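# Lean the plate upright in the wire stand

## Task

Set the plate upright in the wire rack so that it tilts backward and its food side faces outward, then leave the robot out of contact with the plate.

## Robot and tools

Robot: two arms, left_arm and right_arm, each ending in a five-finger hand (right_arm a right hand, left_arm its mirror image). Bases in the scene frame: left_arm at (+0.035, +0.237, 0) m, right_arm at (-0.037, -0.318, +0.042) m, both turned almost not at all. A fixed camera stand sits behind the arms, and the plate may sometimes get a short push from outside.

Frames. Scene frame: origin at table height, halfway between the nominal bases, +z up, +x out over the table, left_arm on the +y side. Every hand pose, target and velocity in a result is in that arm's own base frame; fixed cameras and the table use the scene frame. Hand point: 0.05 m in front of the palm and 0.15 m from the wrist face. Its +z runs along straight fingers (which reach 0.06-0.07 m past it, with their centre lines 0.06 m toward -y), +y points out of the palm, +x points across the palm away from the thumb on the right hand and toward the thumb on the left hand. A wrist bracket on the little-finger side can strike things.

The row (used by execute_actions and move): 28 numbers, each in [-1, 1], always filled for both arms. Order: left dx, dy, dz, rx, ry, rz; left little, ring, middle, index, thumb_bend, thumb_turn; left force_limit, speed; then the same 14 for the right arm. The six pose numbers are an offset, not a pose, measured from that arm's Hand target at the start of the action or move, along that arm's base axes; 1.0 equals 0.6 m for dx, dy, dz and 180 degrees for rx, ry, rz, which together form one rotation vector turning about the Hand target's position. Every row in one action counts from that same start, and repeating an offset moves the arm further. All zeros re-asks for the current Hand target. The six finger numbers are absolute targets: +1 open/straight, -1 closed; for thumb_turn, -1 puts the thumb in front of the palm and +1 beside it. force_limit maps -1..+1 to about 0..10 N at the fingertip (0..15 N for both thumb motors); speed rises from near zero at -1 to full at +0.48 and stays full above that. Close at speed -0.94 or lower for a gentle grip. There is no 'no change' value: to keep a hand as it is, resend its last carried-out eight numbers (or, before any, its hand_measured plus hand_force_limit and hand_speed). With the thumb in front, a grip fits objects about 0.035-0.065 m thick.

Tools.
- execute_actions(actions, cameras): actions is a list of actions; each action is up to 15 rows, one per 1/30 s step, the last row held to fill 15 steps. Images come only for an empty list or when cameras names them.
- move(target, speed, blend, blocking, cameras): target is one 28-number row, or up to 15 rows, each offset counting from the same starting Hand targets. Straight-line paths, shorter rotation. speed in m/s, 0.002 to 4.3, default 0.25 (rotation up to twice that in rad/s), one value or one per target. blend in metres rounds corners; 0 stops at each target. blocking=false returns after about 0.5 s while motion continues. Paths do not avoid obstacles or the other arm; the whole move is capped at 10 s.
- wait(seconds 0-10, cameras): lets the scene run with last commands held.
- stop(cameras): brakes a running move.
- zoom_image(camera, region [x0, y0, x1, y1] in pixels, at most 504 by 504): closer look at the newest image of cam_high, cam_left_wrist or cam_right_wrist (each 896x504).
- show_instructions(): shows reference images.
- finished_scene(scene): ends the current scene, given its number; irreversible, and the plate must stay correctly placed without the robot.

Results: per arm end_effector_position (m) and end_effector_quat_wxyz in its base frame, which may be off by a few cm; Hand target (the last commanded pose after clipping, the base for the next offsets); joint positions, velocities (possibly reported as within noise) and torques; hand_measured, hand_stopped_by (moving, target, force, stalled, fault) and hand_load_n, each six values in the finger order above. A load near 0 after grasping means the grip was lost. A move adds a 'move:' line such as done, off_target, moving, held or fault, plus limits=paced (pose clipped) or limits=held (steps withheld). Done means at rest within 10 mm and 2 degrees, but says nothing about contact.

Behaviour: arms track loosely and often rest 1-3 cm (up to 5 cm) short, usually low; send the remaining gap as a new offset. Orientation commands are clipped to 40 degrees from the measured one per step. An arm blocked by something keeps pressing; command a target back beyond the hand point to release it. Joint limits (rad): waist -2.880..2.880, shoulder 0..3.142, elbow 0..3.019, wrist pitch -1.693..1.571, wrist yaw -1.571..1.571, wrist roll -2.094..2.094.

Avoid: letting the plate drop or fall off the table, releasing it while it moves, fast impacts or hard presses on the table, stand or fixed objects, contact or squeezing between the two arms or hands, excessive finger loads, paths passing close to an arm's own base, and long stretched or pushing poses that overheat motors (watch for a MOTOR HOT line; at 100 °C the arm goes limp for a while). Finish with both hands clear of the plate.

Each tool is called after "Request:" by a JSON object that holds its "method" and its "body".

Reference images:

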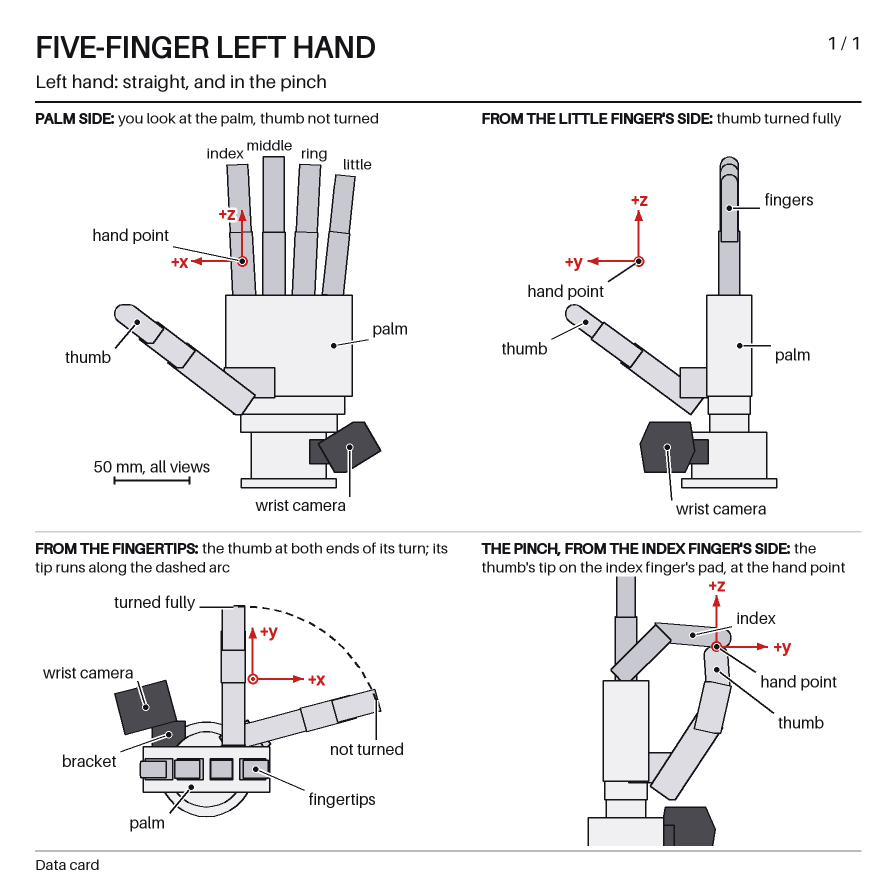

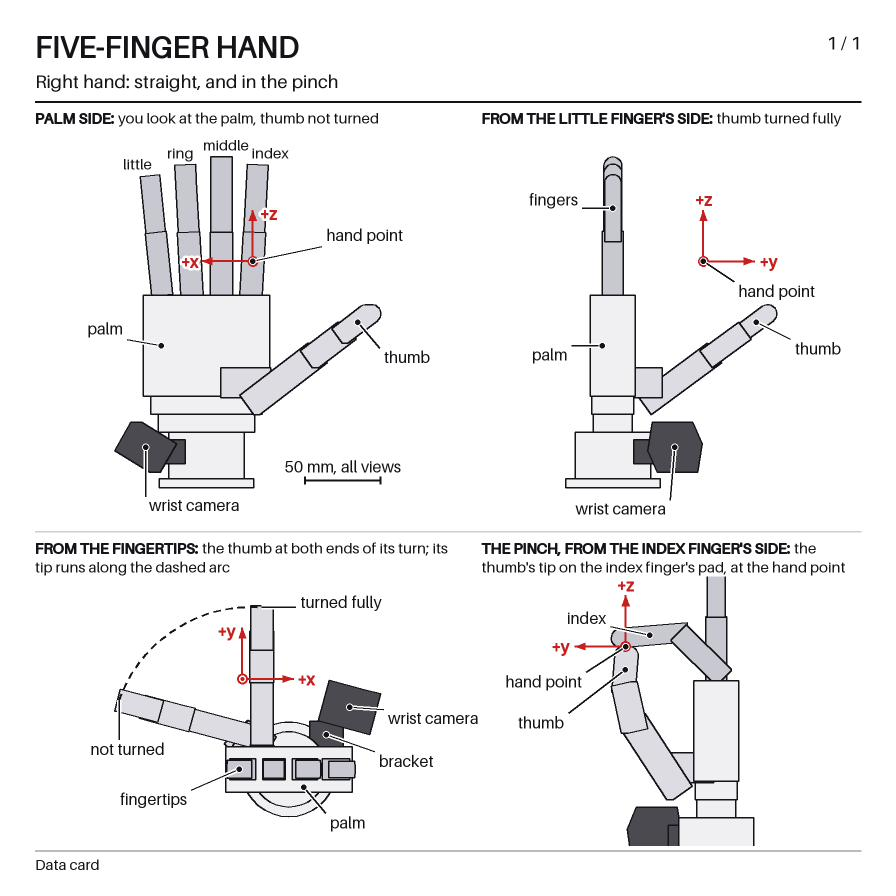

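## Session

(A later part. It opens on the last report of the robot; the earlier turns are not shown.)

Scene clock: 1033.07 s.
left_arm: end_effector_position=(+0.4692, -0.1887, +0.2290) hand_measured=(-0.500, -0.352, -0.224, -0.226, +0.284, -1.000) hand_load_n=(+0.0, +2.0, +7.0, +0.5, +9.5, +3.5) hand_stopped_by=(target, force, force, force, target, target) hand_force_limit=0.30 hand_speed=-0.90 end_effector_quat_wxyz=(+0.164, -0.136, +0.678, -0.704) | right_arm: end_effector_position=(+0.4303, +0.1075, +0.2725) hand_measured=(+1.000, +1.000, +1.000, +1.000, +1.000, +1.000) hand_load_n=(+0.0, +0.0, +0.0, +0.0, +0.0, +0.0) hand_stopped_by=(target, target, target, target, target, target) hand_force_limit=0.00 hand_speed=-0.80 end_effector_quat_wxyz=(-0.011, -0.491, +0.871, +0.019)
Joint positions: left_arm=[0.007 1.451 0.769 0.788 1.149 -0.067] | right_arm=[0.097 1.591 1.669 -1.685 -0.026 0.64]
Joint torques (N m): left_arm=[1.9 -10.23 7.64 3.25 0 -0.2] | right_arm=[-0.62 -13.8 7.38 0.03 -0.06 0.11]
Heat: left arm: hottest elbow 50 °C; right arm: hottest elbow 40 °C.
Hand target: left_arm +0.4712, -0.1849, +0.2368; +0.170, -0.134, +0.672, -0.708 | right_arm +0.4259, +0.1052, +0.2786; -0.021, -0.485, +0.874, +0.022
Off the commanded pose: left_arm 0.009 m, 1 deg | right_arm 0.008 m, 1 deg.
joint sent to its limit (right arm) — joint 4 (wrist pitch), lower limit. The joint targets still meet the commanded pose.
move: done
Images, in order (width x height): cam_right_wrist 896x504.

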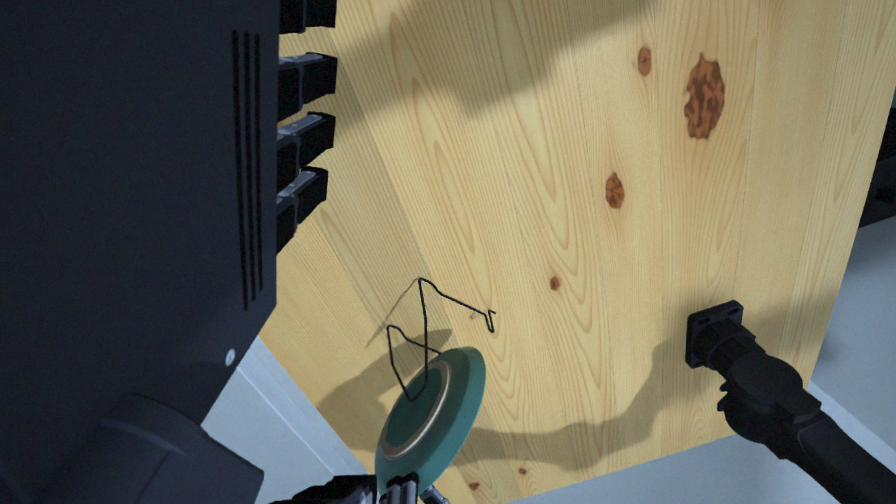

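Request:
{"method": "move", "body": {"target": [[0,0,0.05,0,0,0,-0.5,-0.6,-0.6,-0.6,0.28,-1,0.3,-0.9,0,0,0,0,0,0,1,1,1,1,1,1,0,-0.8],[0.012,-0.012,0.06,-0.0195,-0.0198,0,-0.5,-0.6,-0.6,-0.6,0.28,-1,0.3,-0.9,0,0,0,0,0,0,1,1,1,1,1,1,0,-0.8]], "speed": 0.08, "cameras": ["cam_right_wrist"]}}

Request:
{"method": "zoom_image", "body": {"camera": "cam_right_wrist", "region": [350, 200, 650, 504]}}

Scene clock: 1071.07 s.
left_arm: end_effector_position=(+0.4709, -0.1909, +0.2496) hand_measured=(-0.500, -0.352, -0.224, -0.226, +0.284, -1.000) hand_load_n=(+0.0, +2.0, +6.5, +0.0, +11.5, +3.5) hand_stopped_by=(target, force, force, force, target, target) hand_force_limit=0.30 hand_speed=-0.90 end_effector_quat_wxyz=(-0.171, +0.133, -0.655, +0.724) | right_arm: end_effector_position=(+0.4303, +0.1075, +0.2725) hand_measured=(+1.000, +1.000, +1.000, +1.000, +1.000, +1.000) hand_load_n=(+0.0, +0.0, +0.0, +0.0, +0.0, +0.0) hand_stopped_by=(target, target, target, target, target, target) hand_force_limit=0.00 hand_speed=-0.80 end_effector_quat_wxyz=(-0.011, -0.491, +0.871, +0.019)
Joint positions: left_arm=[0.007 1.461 0.769 0.95 1.133 -0.202] | right_arm=[0.097 1.591 1.669 -1.685 -0.026 0.64]
Joint torques (N m): left_arm=[1.14 -10.81 9.65 3.29 -0.49 -0.24] | right_arm=[-0.67 -14.04 7.84 0.05 -0.02 0.07]
Heat: left arm: hottest elbow 47 °C; right arm: hottest elbow 40 °C.
Hand target: left_arm +0.4784, -0.1921, +0.2728; -0.187, +0.117, -0.644, +0.732 | right_arm +0.4259, +0.1052, +0.2786; -0.021, -0.485, +0.874, +0.022
Off the commanded pose: left_arm 0.024 m, 3 deg | right_arm 0.008 m, 1 deg.
joint sent to its limit (right arm) — joint 4 (wrist pitch), lower limit. The joint targets still meet the commanded pose.
move: off_target (left_arm)
Images, in order (width x height): cam_right_wrist 896x504.

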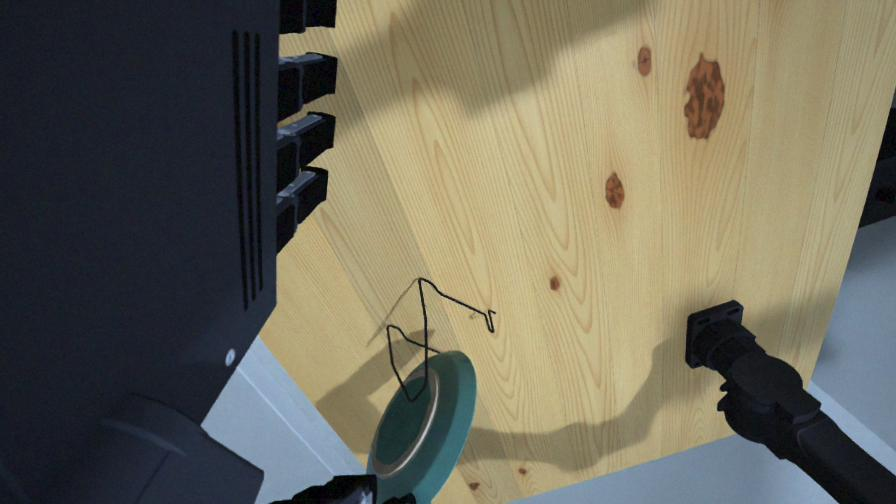

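Scaled by 1.658 from the camera's 896x504 image, which has a finer 1280x720 frame.

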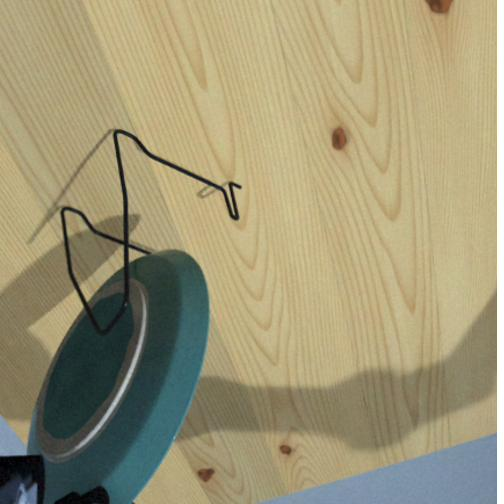

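Request:
{"method": "move", "body": {"target": [[0,0,-0.075,0,0,0,-0.5,-0.6,-0.6,-0.6,0.28,-1,0.3,-0.9,0,0,0,0,0,0,1,1,1,1,1,1,0,-0.8]], "speed": 0.06, "cameras": ["cam_right_wrist"]}}

Request:
{"method": "zoom_image", "body": {"camera": "cam_right_wrist", "region": [350, 200, 650, 504]}}

Scene clock: 1081.87 s.
left_arm: end_effector_position=(+0.4795, -0.1909, +0.2283) hand_measured=(-0.500, -0.352, -0.224, -0.226, +0.284, -1.000) hand_load_n=(+0.0, +2.0, +6.5, +1.0, +9.5, +3.5) hand_stopped_by=(target, force, force, force, target, target) hand_force_limit=0.30 hand_speed=-0.90 end_effector_quat_wxyz=(-0.187, +0.117, -0.648, +0.729) | right_arm: end_effector_position=(+0.4303, +0.1075, +0.2725) hand_measured=(+1.000, +1.000, +1.000, +1.000, +1.000, +1.000) hand_load_n=(+0.0, +0.0, +0.0, +0.0, +0.0, +0.0) hand_stopped_by=(target, target, target, target, target, target) hand_force_limit=0.00 hand_speed=-0.80 end_effector_quat_wxyz=(-0.011, -0.491, +0.871, +0.019)
Joint positions: left_arm=[0.007 1.543 0.758 1.104 1.128 -0.216] | right_arm=[0.097 1.591 1.669 -1.685 -0.026 0.64]
Joint torques (N m): left_arm=[1.32 -10.29 6.27 2.84 -0.38 -0.1] | right_arm=[-0.79 -14.8 7.91 -0.1 -0.02 0.06]
Heat: left arm: hottest elbow 48 °C; right arm: hottest elbow 40 °C.
Hand target: left_arm +0.4783, -0.1921, +0.2279; -0.187, +0.117, -0.644, +0.732 | right_arm +0.4259, +0.1052, +0.2786; -0.021, -0.485, +0.874, +0.022
Off the commanded pose: left_arm 0.002 m, 1 deg | right_arm 0.008 m, 1 deg.
joint sent to its limit (right arm) — joint 4 (wrist pitch), lower limit. The joint targets still meet the commanded pose.
move: done
Images, in order (width x height): cam_right_wrist 896x504.

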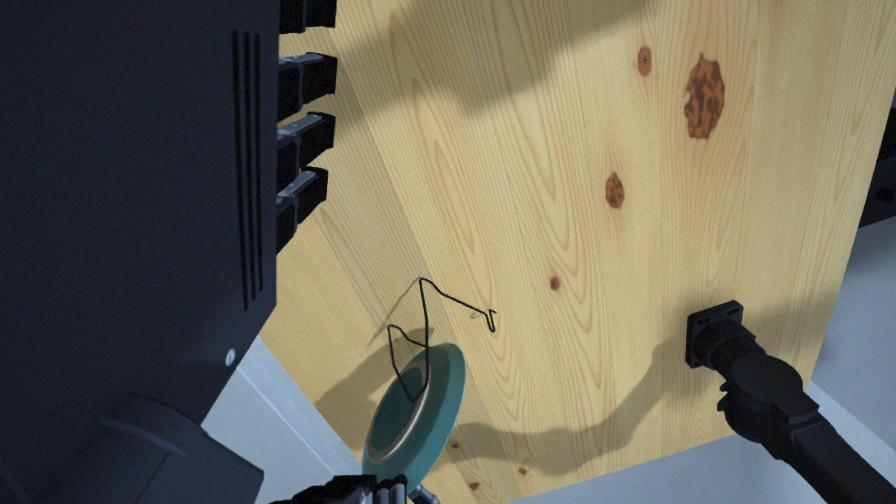

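Scaled by 1.658 from the camera's 896x504 image, which has a finer 1280x720 frame.

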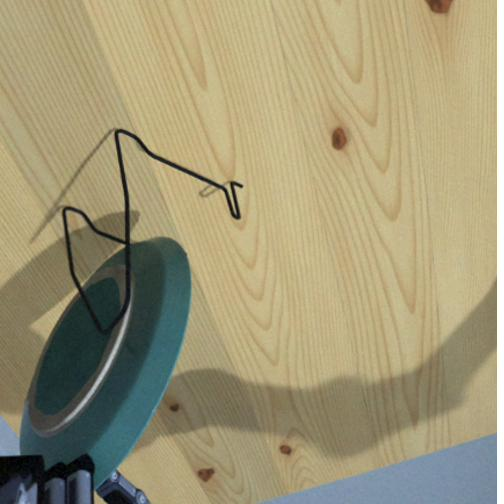

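Request:
{"method": "move", "body": {"target": [[-0.017,-0.012,-0.05,0,0,0,-0.5,-0.6,-0.6,-0.6,0.28,-1,0.3,-0.9,0,0,0,0,0,0,1,1,1,1,1,1,0,-0.8]], "speed": 0.06, "cameras": ["cam_right_wrist","cam_left_wrist"]}}

Request:
{"method": "zoom_image", "body": {"camera": "cam_right_wrist", "region": [350, 200, 650, 504]}}

Scene clock: 1092.53 s.
left_arm: end_effector_position=(+0.4765, -0.1949, +0.2256) hand_measured=(-0.500, -0.352, -0.224, -0.226, +0.284, -1.000) hand_load_n=(+0.5, +3.0, +6.5, +3.5, +8.0, +3.0) hand_stopped_by=(target, force, force, force, target, target) hand_force_limit=0.30 hand_speed=-0.90 end_effector_quat_wxyz=(-0.213, +0.099, -0.637, +0.734) | right_arm: end_effector_position=(+0.4303, +0.1075, +0.2725) hand_measured=(+1.000, +1.000, +1.000, +1.000, +1.000, +1.000) hand_load_n=(+0.0, +0.0, +0.0, +0.0, +0.0, +0.0) hand_stopped_by=(target, target, target, target, target, target) hand_force_limit=0.00 hand_speed=-0.80 end_effector_quat_wxyz=(-0.011, -0.491, +0.871, +0.019)
Joint positions: left_arm=[-0.004 1.559 0.728 1.215 1.101 -0.217] | right_arm=[0.097 1.591 1.669 -1.685 -0.026 0.64]
Joint torques (N m): left_arm=[0.85 -7.53 4.01 2.02 0.07 0.05] | right_arm=[-0.09 -14.1 7.64 0.09 -0.03 0.08]
Heat: left arm: hottest elbow 46 °C; right arm: hottest elbow 40 °C.
Hand target: left_arm +0.4682, -0.1993, +0.1980; -0.187, +0.117, -0.644, +0.732 | right_arm +0.4259, +0.1052, +0.2786; -0.021, -0.485, +0.874, +0.022
Off the commanded pose: left_arm 0.029 m, 4 deg | right_arm 0.008 m, 1 deg.
joint sent to its limit (right arm) — joint 4 (wrist pitch), lower limit. The joint targets still meet the commanded pose.
move: off_target (left_arm)
Images, in order (width x height): cam_left_wrist 896x504, cam_right_wrist 896x504.

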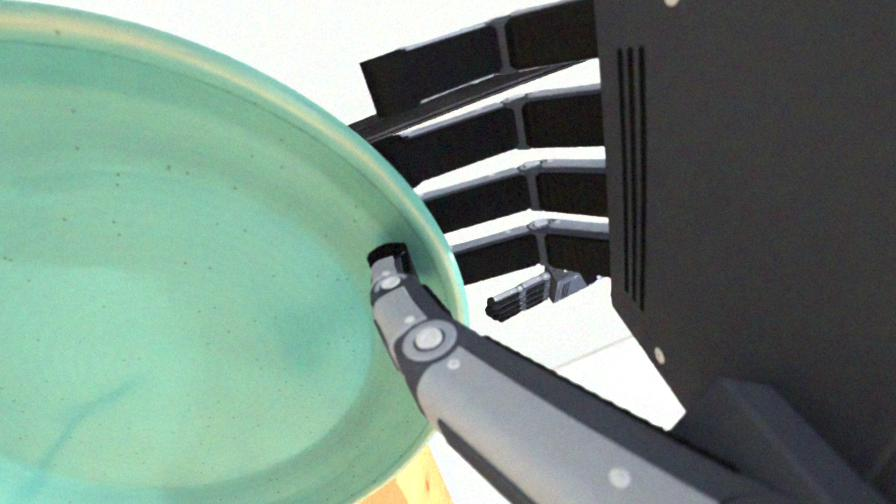

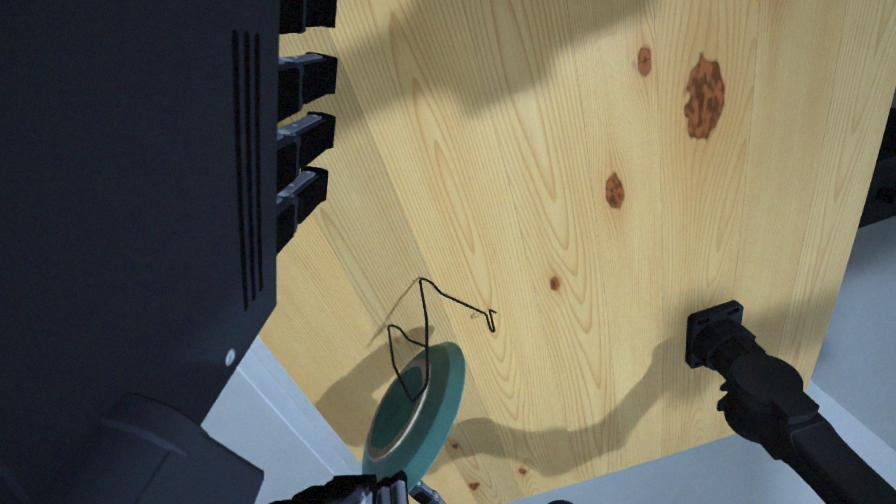

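Scaled by 1.658 from the camera's 896x504 image, which has a finer 1280x720 frame.

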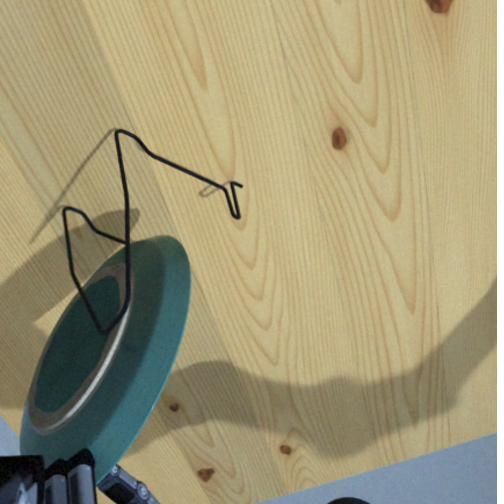

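Request:
{"method": "move", "body": {"target": [0,0,0,0,0,0,-0.5,-0.6,-0.6,-0.6,0.28,-1,0.3,-0.9,0,-0.05,-0.2,0,0,0,1,1,1,1,1,1,0,-0.8], "speed": 0.2, "cameras": ["cam_right_wrist","cam_high"]}}

Request:
{"method": "zoom_image", "body": {"camera": "cam_right_wrist", "region": [300, 150, 600, 504]}}

Scene clock: 1116.40 s.
left_arm: end_effector_position=(+0.4764, -0.1949, +0.2254) hand_measured=(-0.500, -0.352, -0.224, -0.226, +0.284, -1.000) hand_load_n=(+0.0, +3.0, +6.5, +3.5, +8.0, +3.0) hand_stopped_by=(target, force, force, force, target, target) hand_force_limit=0.30 hand_speed=-0.90 end_effector_quat_wxyz=(-0.213, +0.099, -0.637, +0.734) | right_arm: end_effector_position=(+0.4240, +0.0776, +0.1631) hand_measured=(+1.000, +1.000, +1.000, +1.000, +1.000, +1.000) hand_load_n=(-0.5, +0.0, +0.0, +0.0, +0.0, +0.0) hand_stopped_by=(target, target, target, target, target, target) hand_force_limit=0.00 hand_speed=-0.80 end_effector_quat_wxyz=(-0.021, -0.482, +0.876, +0.022)
Joint positions: left_arm=[-0.004 1.559 0.728 1.215 1.101 -0.217] | right_arm=[0.035 1.599 1.39 -1.419 -0.021 0.598]
Joint torques (N m): left_arm=[0.56 -7.47 4.03 1.91 0.07 0.03] | right_arm=[-0.56 -11.87 7.43 0.62 0.03 -0.09]
Heat: left arm: hottest elbow 44 °C; right arm: hottest elbow 40 °C.
Hand target: left_arm +0.4681, -0.1993, +0.1978; -0.187, +0.117, -0.644, +0.732 | right_arm +0.4258, +0.0752, +0.1585; -0.021, -0.485, +0.874, +0.022
Off the commanded pose: left_arm 0.029 m, 4 deg | right_arm 0.006 m, 0 deg.
move: off_target (left_arm)
Images, in order (width x height): cam_high 896x504, cam_right_wrist 896x504.

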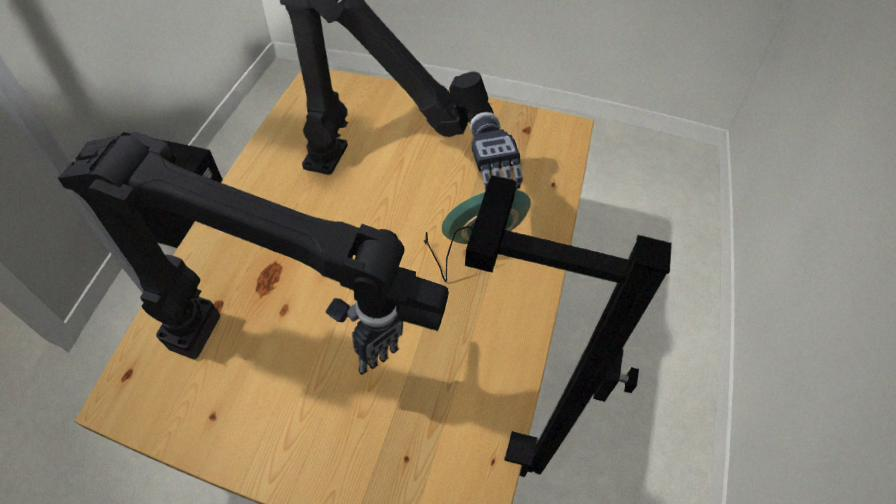

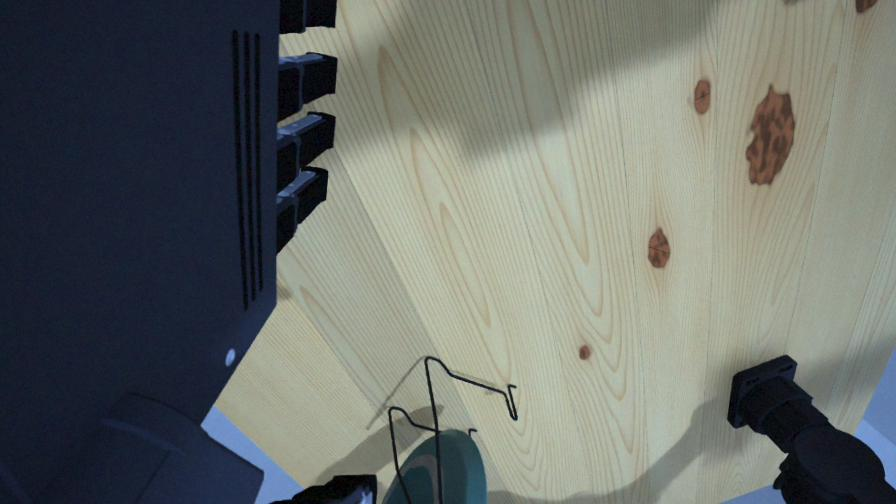

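Scaled by 1.424 from the camera's 896x504 image, which has a finer 1280x720 frame.

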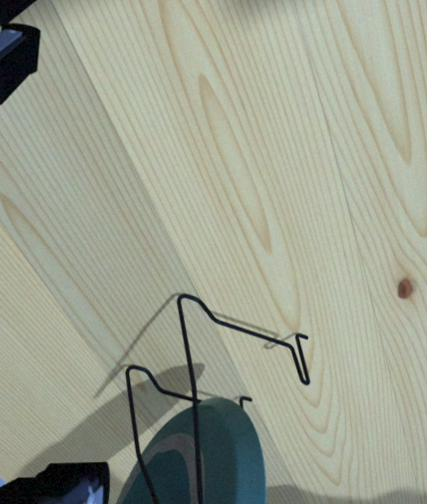

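Request:
{"method": "move", "body": {"target": [[0.015,0.007,0.112,0,0,0,-0.5,-0.6,-0.6,-0.6,0.28,-1,0.3,-0.9,0,0,0,0,0,0,1,1,1,1,1,1,0,-0.8],[-0.04,-0.048,0.112,0,0,0,-0.5,-0.6,-0.6,-0.6,0.28,-1,0.3,-0.9,0,0,0,0,0,0,1,1,1,1,1,1,0,-0.8]], "speed": 0.08, "cameras": ["cam_right_wrist","cam_high"]}}

Request:
{"method": "zoom_image", "body": {"camera": "cam_right_wrist", "region": [300, 150, 600, 504]}}

Request:
{"method": "zoom_image", "body": {"camera": "cam_high", "region": [400, 120, 560, 300]}}

Scene clock: 1140.27 s.
left_arm: end_effector_position=(+0.4457, -0.2259, +0.2449) hand_measured=(-0.500, -0.352, -0.224, -0.226, +0.284, -1.000) hand_load_n=(+0.0, +2.0, +6.0, +0.0, +11.5, +3.5) hand_stopped_by=(target, force, force, force, target, target) hand_force_limit=0.30 hand_speed=-0.90 end_effector_quat_wxyz=(-0.171, +0.134, -0.650, +0.728) | right_arm: end_effector_position=(+0.4240, +0.0776, +0.1631) hand_measured=(+1.000, +1.000, +1.000, +1.000, +1.000, +1.000) hand_load_n=(+0.0, +0.0, +0.0, +0.0, +0.0, +0.0) hand_stopped_by=(target, target, target, target, target, target) hand_force_limit=0.00 hand_speed=-0.80 end_effector_quat_wxyz=(-0.021, -0.482, +0.875, +0.022)
Joint positions: left_arm=[-0.081 1.412 0.697 0.954 1.043 -0.182] | right_arm=[0.035 1.599 1.39 -1.419 -0.021 0.598]
Joint torques (N m): left_arm=[0.79 -12.1 7.86 1.77 -0.49 0.12] | right_arm=[-0.97 -12.92 7.45 0.88 0.05 -0.13]
Heat: left arm: hottest elbow 43 °C; right arm: hottest elbow 39 °C.
Hand target: left_arm +0.4442, -0.2280, +0.2650; -0.187, +0.117, -0.644, +0.732 | right_arm +0.4258, +0.0752, +0.1585; -0.021, -0.485, +0.874, +0.022
Off the commanded pose: left_arm 0.020 m, 3 deg | right_arm 0.006 m, 0 deg.
move: off_target (left_arm)
Images, in order (width x height): cam_high 896x504, cam_right_wrist 896x504.

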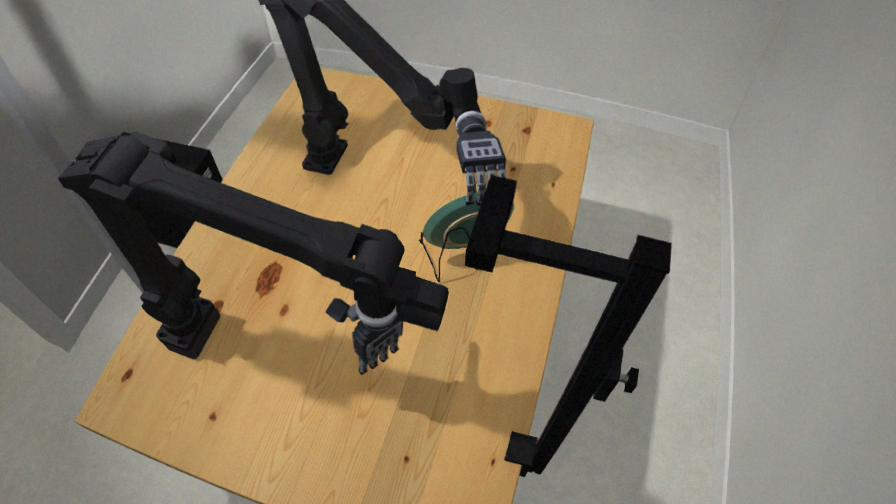

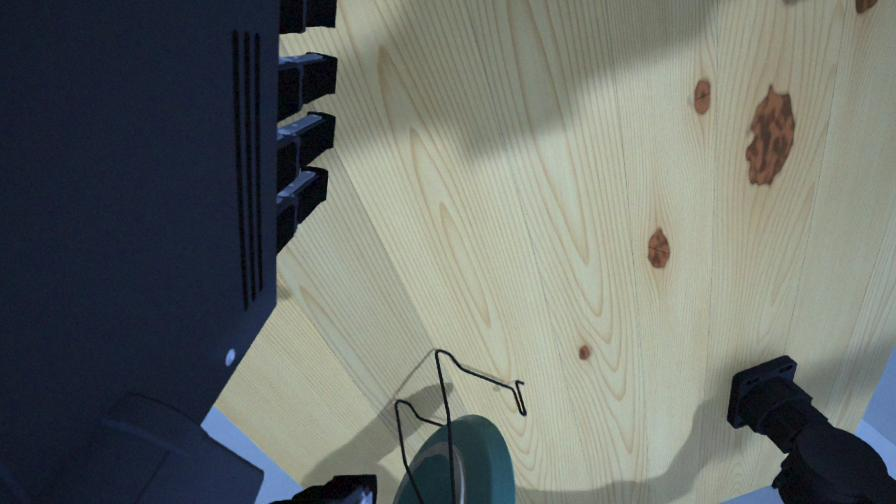

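Scaled by 1.424 from the camera's 896x504 image, which has a finer 1280x720 frame.

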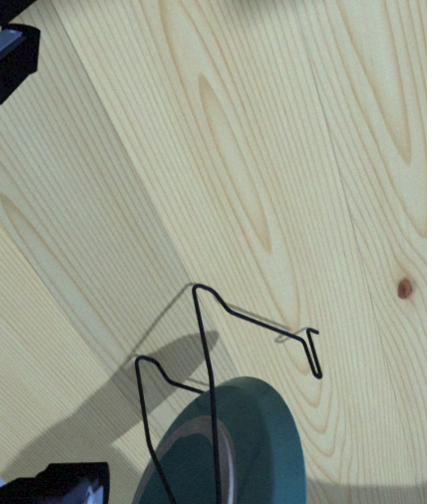

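Scaled by 2.800 from the camera's 896x504 image, which has a finer 1280x720 frame.

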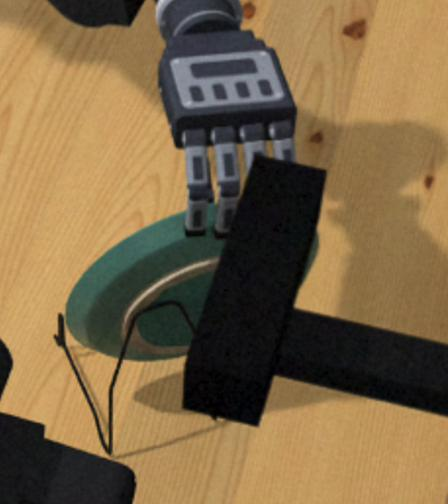

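Request:
{"method": "move", "body": {"target": [[0,0,0.06,0,0,0,-0.5,-0.6,-0.6,-0.6,0.28,-1,0.3,-0.9,0,0,0,0,0,0,1,1,1,1,1,1,0,-0.8],[-0.053,-0.053,0.06,0,0,0,-0.5,-0.6,-0.6,-0.6,0.28,-1,0.3,-0.9,0,0,0,0,0,0,1,1,1,1,1,1,0,-0.8]], "speed": 0.1, "cameras": ["cam_right_wrist","cam_high"]}}

Request:
{"method": "zoom_image", "body": {"camera": "cam_right_wrist", "region": [300, 150, 600, 504]}}

Request:
{"method": "zoom_image", "body": {"camera": "cam_high", "region": [400, 120, 560, 300]}}

Scene clock: 1153.57 s.
left_arm: end_effector_position=(+0.4147, -0.2585, +0.2811) hand_measured=(-0.500, -0.352, -0.224, -0.226, +0.284, -1.000) hand_load_n=(+0.0, +2.0, +6.0, +0.0, +12.0, +3.5) hand_stopped_by=(target, force, force, force, target, target) hand_force_limit=0.30 hand_speed=-0.90 end_effector_quat_wxyz=(-0.171, +0.134, -0.651, +0.727) | right_arm: end_effector_position=(+0.4240, +0.0776, +0.1631) hand_measured=(+1.000, +1.000, +1.000, +1.000, +1.000, +1.000) hand_load_n=(+0.0, +0.0, +0.0, +0.0, +0.0, +0.0) hand_stopped_by=(target, target, target, target, target, target) hand_force_limit=0.00 hand_speed=-0.80 end_effector_quat_wxyz=(-0.021, -0.482, +0.875, +0.022)
Joint positions: left_arm=[-0.178 1.256 0.683 0.773 0.949 -0.136] | right_arm=[0.035 1.599 1.39 -1.419 -0.021 0.598]
Joint torques (N m): left_arm=[0.97 -10.52 8.76 2.03 -0.38 0.11] | right_arm=[0.15 -13.22 7.65 0.59 0.03 -0.2]
Heat: left arm: hottest elbow 43 °C; right arm: hottest elbow 39 °C.
Hand target: left_arm +0.4124, -0.2599, +0.3010; -0.187, +0.117, -0.644, +0.732 | right_arm +0.4258, +0.0752, +0.1585; -0.021, -0.485, +0.874, +0.022
Off the commanded pose: left_arm 0.020 m, 3 deg | right_arm 0.006 m, 0 deg.
move: off_target (left_arm)
Images, in order (width x height): cam_high 896x504, cam_right_wrist 896x504.

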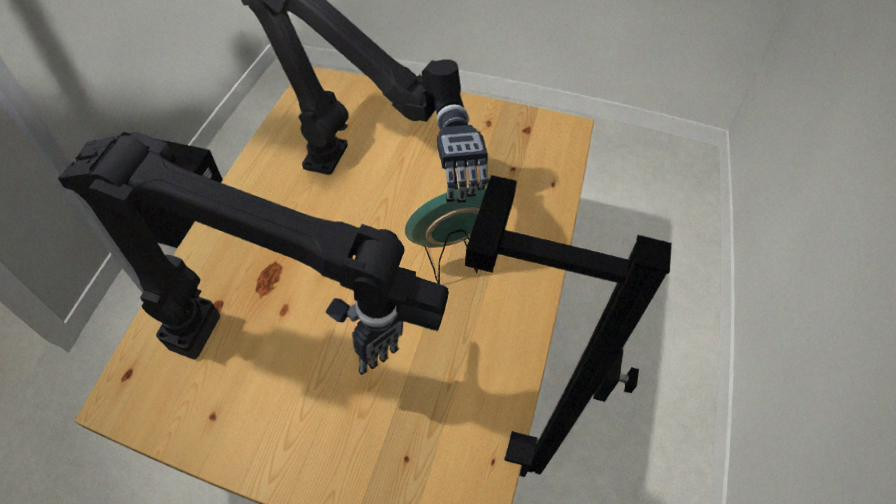

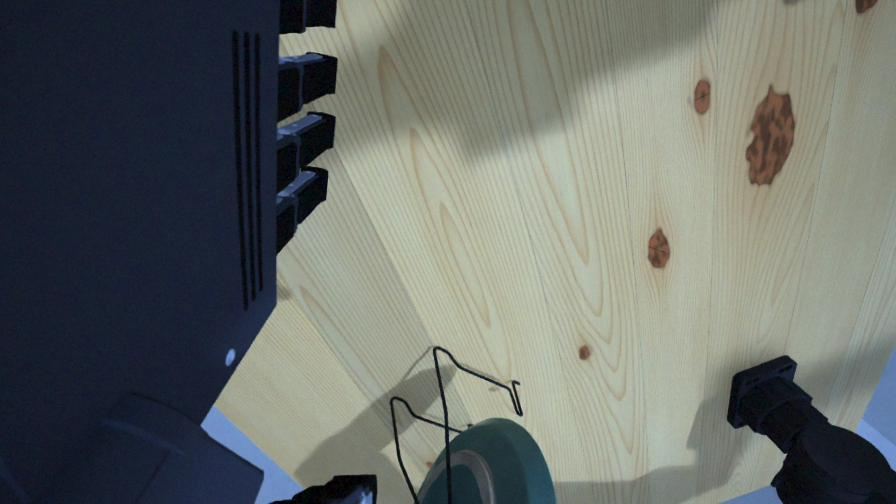

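Scaled by 1.424 from the camera's 896x504 image, which has a finer 1280x720 frame.

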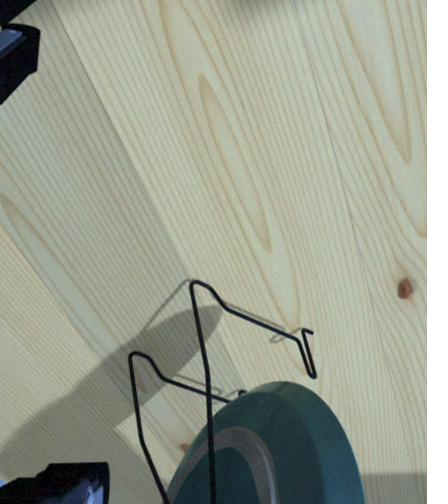

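Scaled by 2.800 from the camera's 896x504 image, which has a finer 1280x720 frame.

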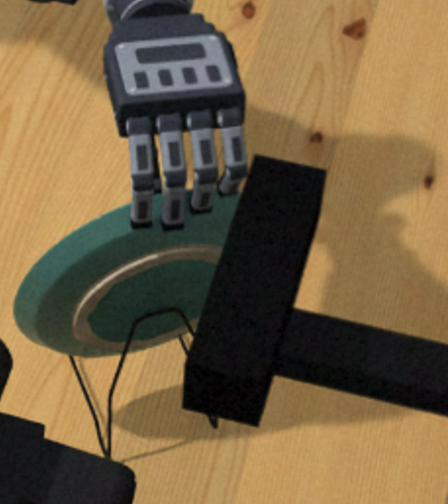

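Request:
{"method": "move", "body": {"target": [0,0,0,0,0,0,-0.5,-0.6,-0.6,-0.6,0.28,-1,0.3,-0.9,-0.231,0.171,-0.1675,-0.0744,-0.5257,0.203,1,1,1,1,1,1,0,-0.8], "speed": 0.3, "cameras": ["cam_right_wrist","cam_high"]}}

Scene clock: 1209.70 s.
left_arm: end_effector_position=(+0.4147, -0.2585, +0.2811) hand_measured=(-0.500, -0.352, -0.224, -0.226, +0.284, -1.000) hand_load_n=(+0.0, +1.5, +5.5, +0.0, +12.0, +3.5) hand_stopped_by=(target, force, force, force, target, target) hand_force_limit=0.30 hand_speed=-0.90 end_effector_quat_wxyz=(-0.171, +0.134, -0.651, +0.727) | right_arm: end_effector_position=(+0.2940, +0.1626, +0.0624) hand_measured=(+1.000, +1.000, +1.000, +1.000, +1.000, +1.000) hand_load_n=(+0.0, +0.0, +0.0, +0.0, +0.0, +0.0) hand_stopped_by=(target, target, target, target, target, target) hand_force_limit=0.00 hand_speed=-0.80 end_effector_quat_wxyz=(-0.494, +0.584, -0.525, +0.373)
Joint positions: left_arm=[-0.178 1.256 0.683 0.773 0.949 -0.136] | right_arm=[0.634 0.867 0.041 0.566 0.429 0.195]
Joint torques (N m): left_arm=[1.2 -10.4 8.79 2 -0.38 0.14] | right_arm=[-1.73 -1.55 8.03 1.88 0.03 0.04]
Heat: left arm: hottest elbow 47 °C; right arm: hottest elbow 39 °C.
Hand target: left_arm +0.4124, -0.2599, +0.3010; -0.187, +0.117, -0.644, +0.732 | right_arm +0.2996, +0.1645, +0.0710; -0.501, +0.575, -0.528, +0.373 (not the last commanded pose)
Off the commanded pose: left_arm 0.020 m, 3 deg | right_arm 0.017 m, 15 deg.
move: held (right_arm; a check stopped the path), off_target (left_arm); limits=held
pose unreachable (right arm): on one or more control steps of this call, first in action 0 (counted from 0), this arm could not follow its commanded pose, so it was not sent that pose on those steps. It may still have moved: this result reports where it is.
cause: moving toward the commanded pose would bring two parts of the arm too close to each other (joints 2 (shoulder) and 3 (elbow) lie between them).
Images, in order (width x height): cam_high 896x504, cam_right_wrist 896x504.

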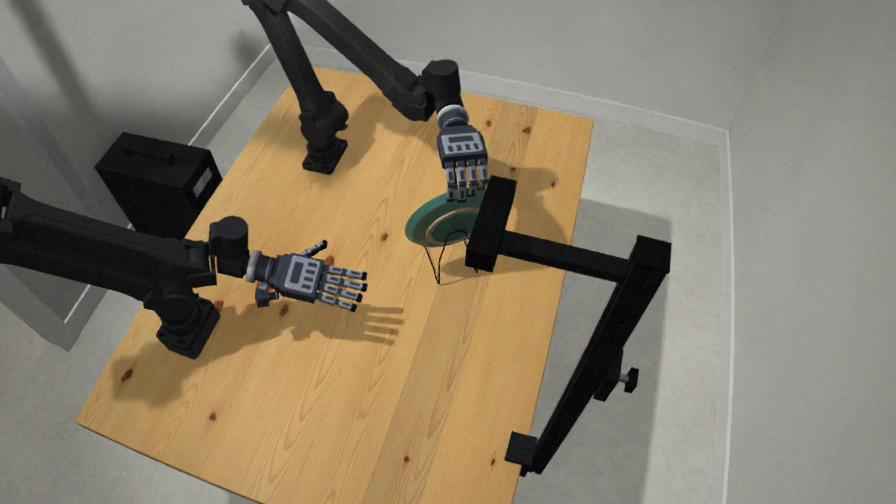

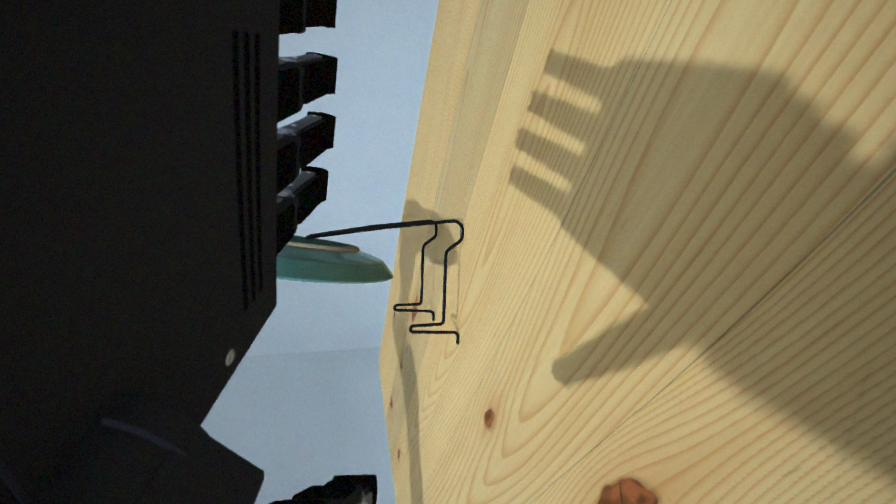

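Request:
{"method": "move", "body": {"target": [0,0,-0.075,0,0,0,-0.5,-0.6,-0.6,-0.6,0.28,-1,0.3,-0.9,0,0,0,0,0,0,1,1,1,1,1,1,0,-0.8], "speed": 0.06, "cameras": ["all"]}}

Scene clock: 1238.90 s.
left_arm: end_effector_position=(+0.4102, -0.2574, +0.2397) hand_measured=(-0.500, -0.352, -0.224, -0.226, +0.284, -1.000) hand_load_n=(+0.0, +1.5, +5.5, +0.0, +12.0, +3.5) hand_stopped_by=(target, force, force, force, target, target) hand_force_limit=0.30 hand_speed=-0.90 end_effector_quat_wxyz=(-0.168, +0.138, -0.654, +0.724) | right_arm: end_effector_position=(+0.2939, +0.1626, +0.0623) hand_measured=(+1.000, +1.000, +1.000, +1.000, +1.000, +1.000) hand_load_n=(+0.0, +0.0, +0.0, +0.0, +0.0, +0.0) hand_stopped_by=(target, target, target, target, target, target) hand_force_limit=0.00 hand_speed=-0.80 end_effector_quat_wxyz=(-0.494, +0.584, -0.525, +0.373)
Joint positions: left_arm=[-0.178 1.323 0.617 0.888 0.948 -0.129] | right_arm=[0.634 0.867 0.041 0.566 0.429 0.196]
Joint torques (N m): left_arm=[0.85 -8.59 8.1 3.73 -0.33 0.09] | right_arm=[-0.97 -1.73 7.97 2.04 0.09 0.03]
Heat: left arm: hottest elbow 47 °C; right arm: hottest elbow 41 °C.
Hand target: left_arm +0.4124, -0.2599, +0.2562; -0.187, +0.117, -0.644, +0.732 | right_arm +0.2996, +0.1645, +0.0708; -0.501, +0.575, -0.529, +0.373
Off the commanded pose: left_arm 0.017 m, 4 deg | right_arm 0.011 m, 1 deg.
move: off_target (left_arm, right_arm)

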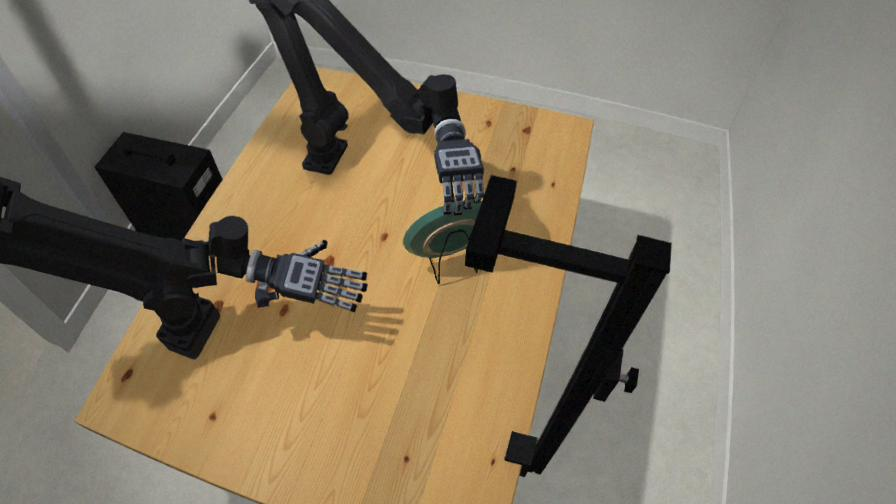

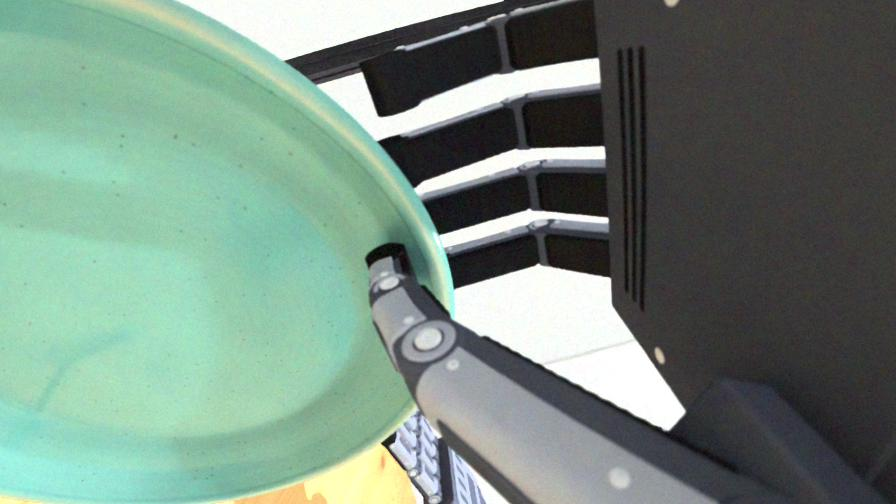

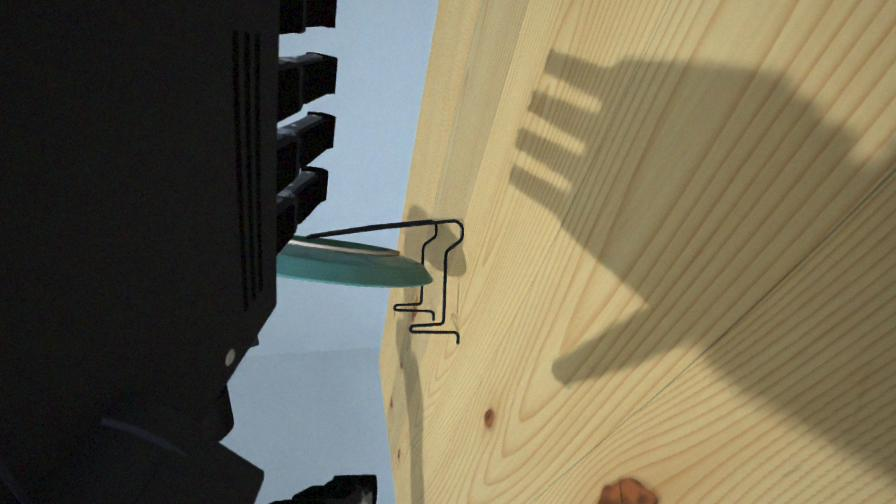

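Request:
{"method": "zoom_image", "body": {"camera": "cam_right_wrist", "region": [270, 180, 490, 370]}}

Request:
{"method": "zoom_image", "body": {"camera": "cam_high", "region": [380, 170, 540, 310]}}

Scaled by 2.291 from the camera's 896x504 image, which has a finer 1280x720 frame.

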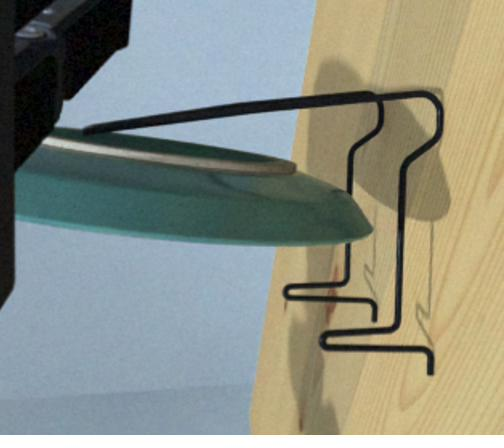

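Scaled by 3.150 from the camera's 896x504 image, which has a finer 1280x720 frame.

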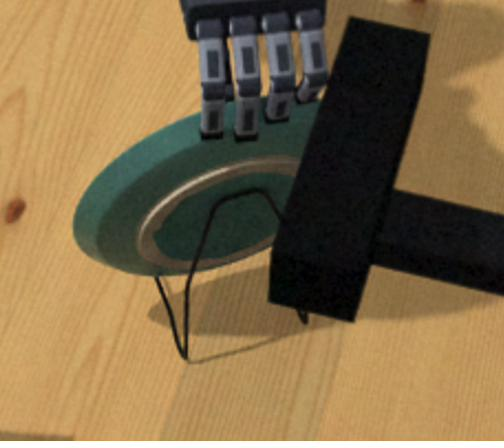

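Request:
{"method": "move", "body": {"target": [0,0,-0.03,0,0,0,-0.5,-0.6,-0.6,-0.6,0.28,-1,0.3,-0.9,0,0,0,0,0,0,1,1,1,1,1,1,0,-0.8], "speed": 0.05, "cameras": ["cam_right_wrist"]}}

Request:
{"method": "zoom_image", "body": {"camera": "cam_right_wrist", "region": [270, 180, 490, 370]}}

Scene clock: 1280.80 s.
left_arm: end_effector_position=(+0.4113, -0.2574, +0.2258) hand_measured=(-0.500, -0.352, -0.224, -0.226, +0.284, -1.000) hand_load_n=(+0.0, +1.5, +5.5, +0.0, +11.5, +3.0) hand_stopped_by=(target, force, force, force, target, target) hand_force_limit=0.30 hand_speed=-0.90 end_effector_quat_wxyz=(-0.171, +0.136, -0.653, +0.725) | right_arm: end_effector_position=(+0.2939, +0.1626, +0.0623) hand_measured=(+1.000, +1.000, +1.000, +1.000, +1.000, +1.000) hand_load_n=(+0.0, +0.0, +0.0, +0.0, +0.0, +0.0) hand_stopped_by=(target, target, target, target, target, target) hand_force_limit=0.00 hand_speed=-0.80 end_effector_quat_wxyz=(-0.494, +0.584, -0.525, +0.373)
Joint positions: left_arm=[-0.178 1.363 0.6 0.954 0.947 -0.129] | right_arm=[0.634 0.867 0.041 0.566 0.429 0.196]
Joint torques (N m): left_arm=[0.97 -8.53 7.39 3.67 -0.29 0.09] | right_arm=[-0.56 -1.79 8.16 1.98 0.03 0.11]
Heat: left arm: hottest elbow 46 °C; right arm: hottest elbow 42 °C.
Hand target: left_arm +0.4124, -0.2599, +0.2380; -0.187, +0.117, -0.644, +0.732 | right_arm +0.2996, +0.1645, +0.0708; -0.501, +0.575, -0.529, +0.373
Off the commanded pose: left_arm 0.013 m, 3 deg | right_arm 0.010 m, 1 deg.
move: off_target (left_arm)
Images, in order (width x height): cam_right_wrist 896x504.

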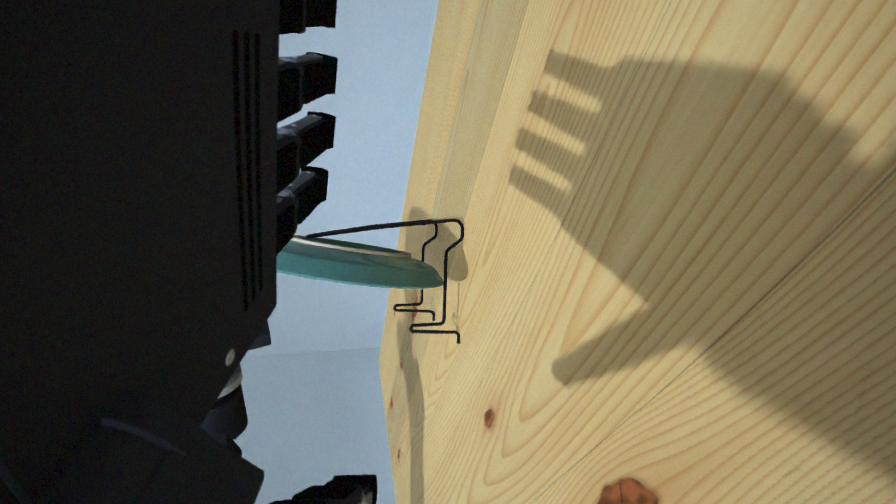

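Scaled by 2.291 from the camera's 896x504 image, which has a finer 1280x720 frame.

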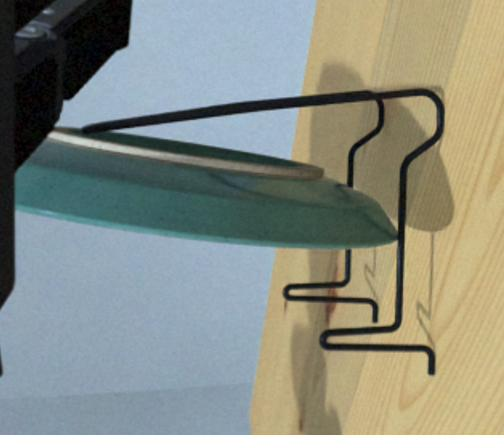

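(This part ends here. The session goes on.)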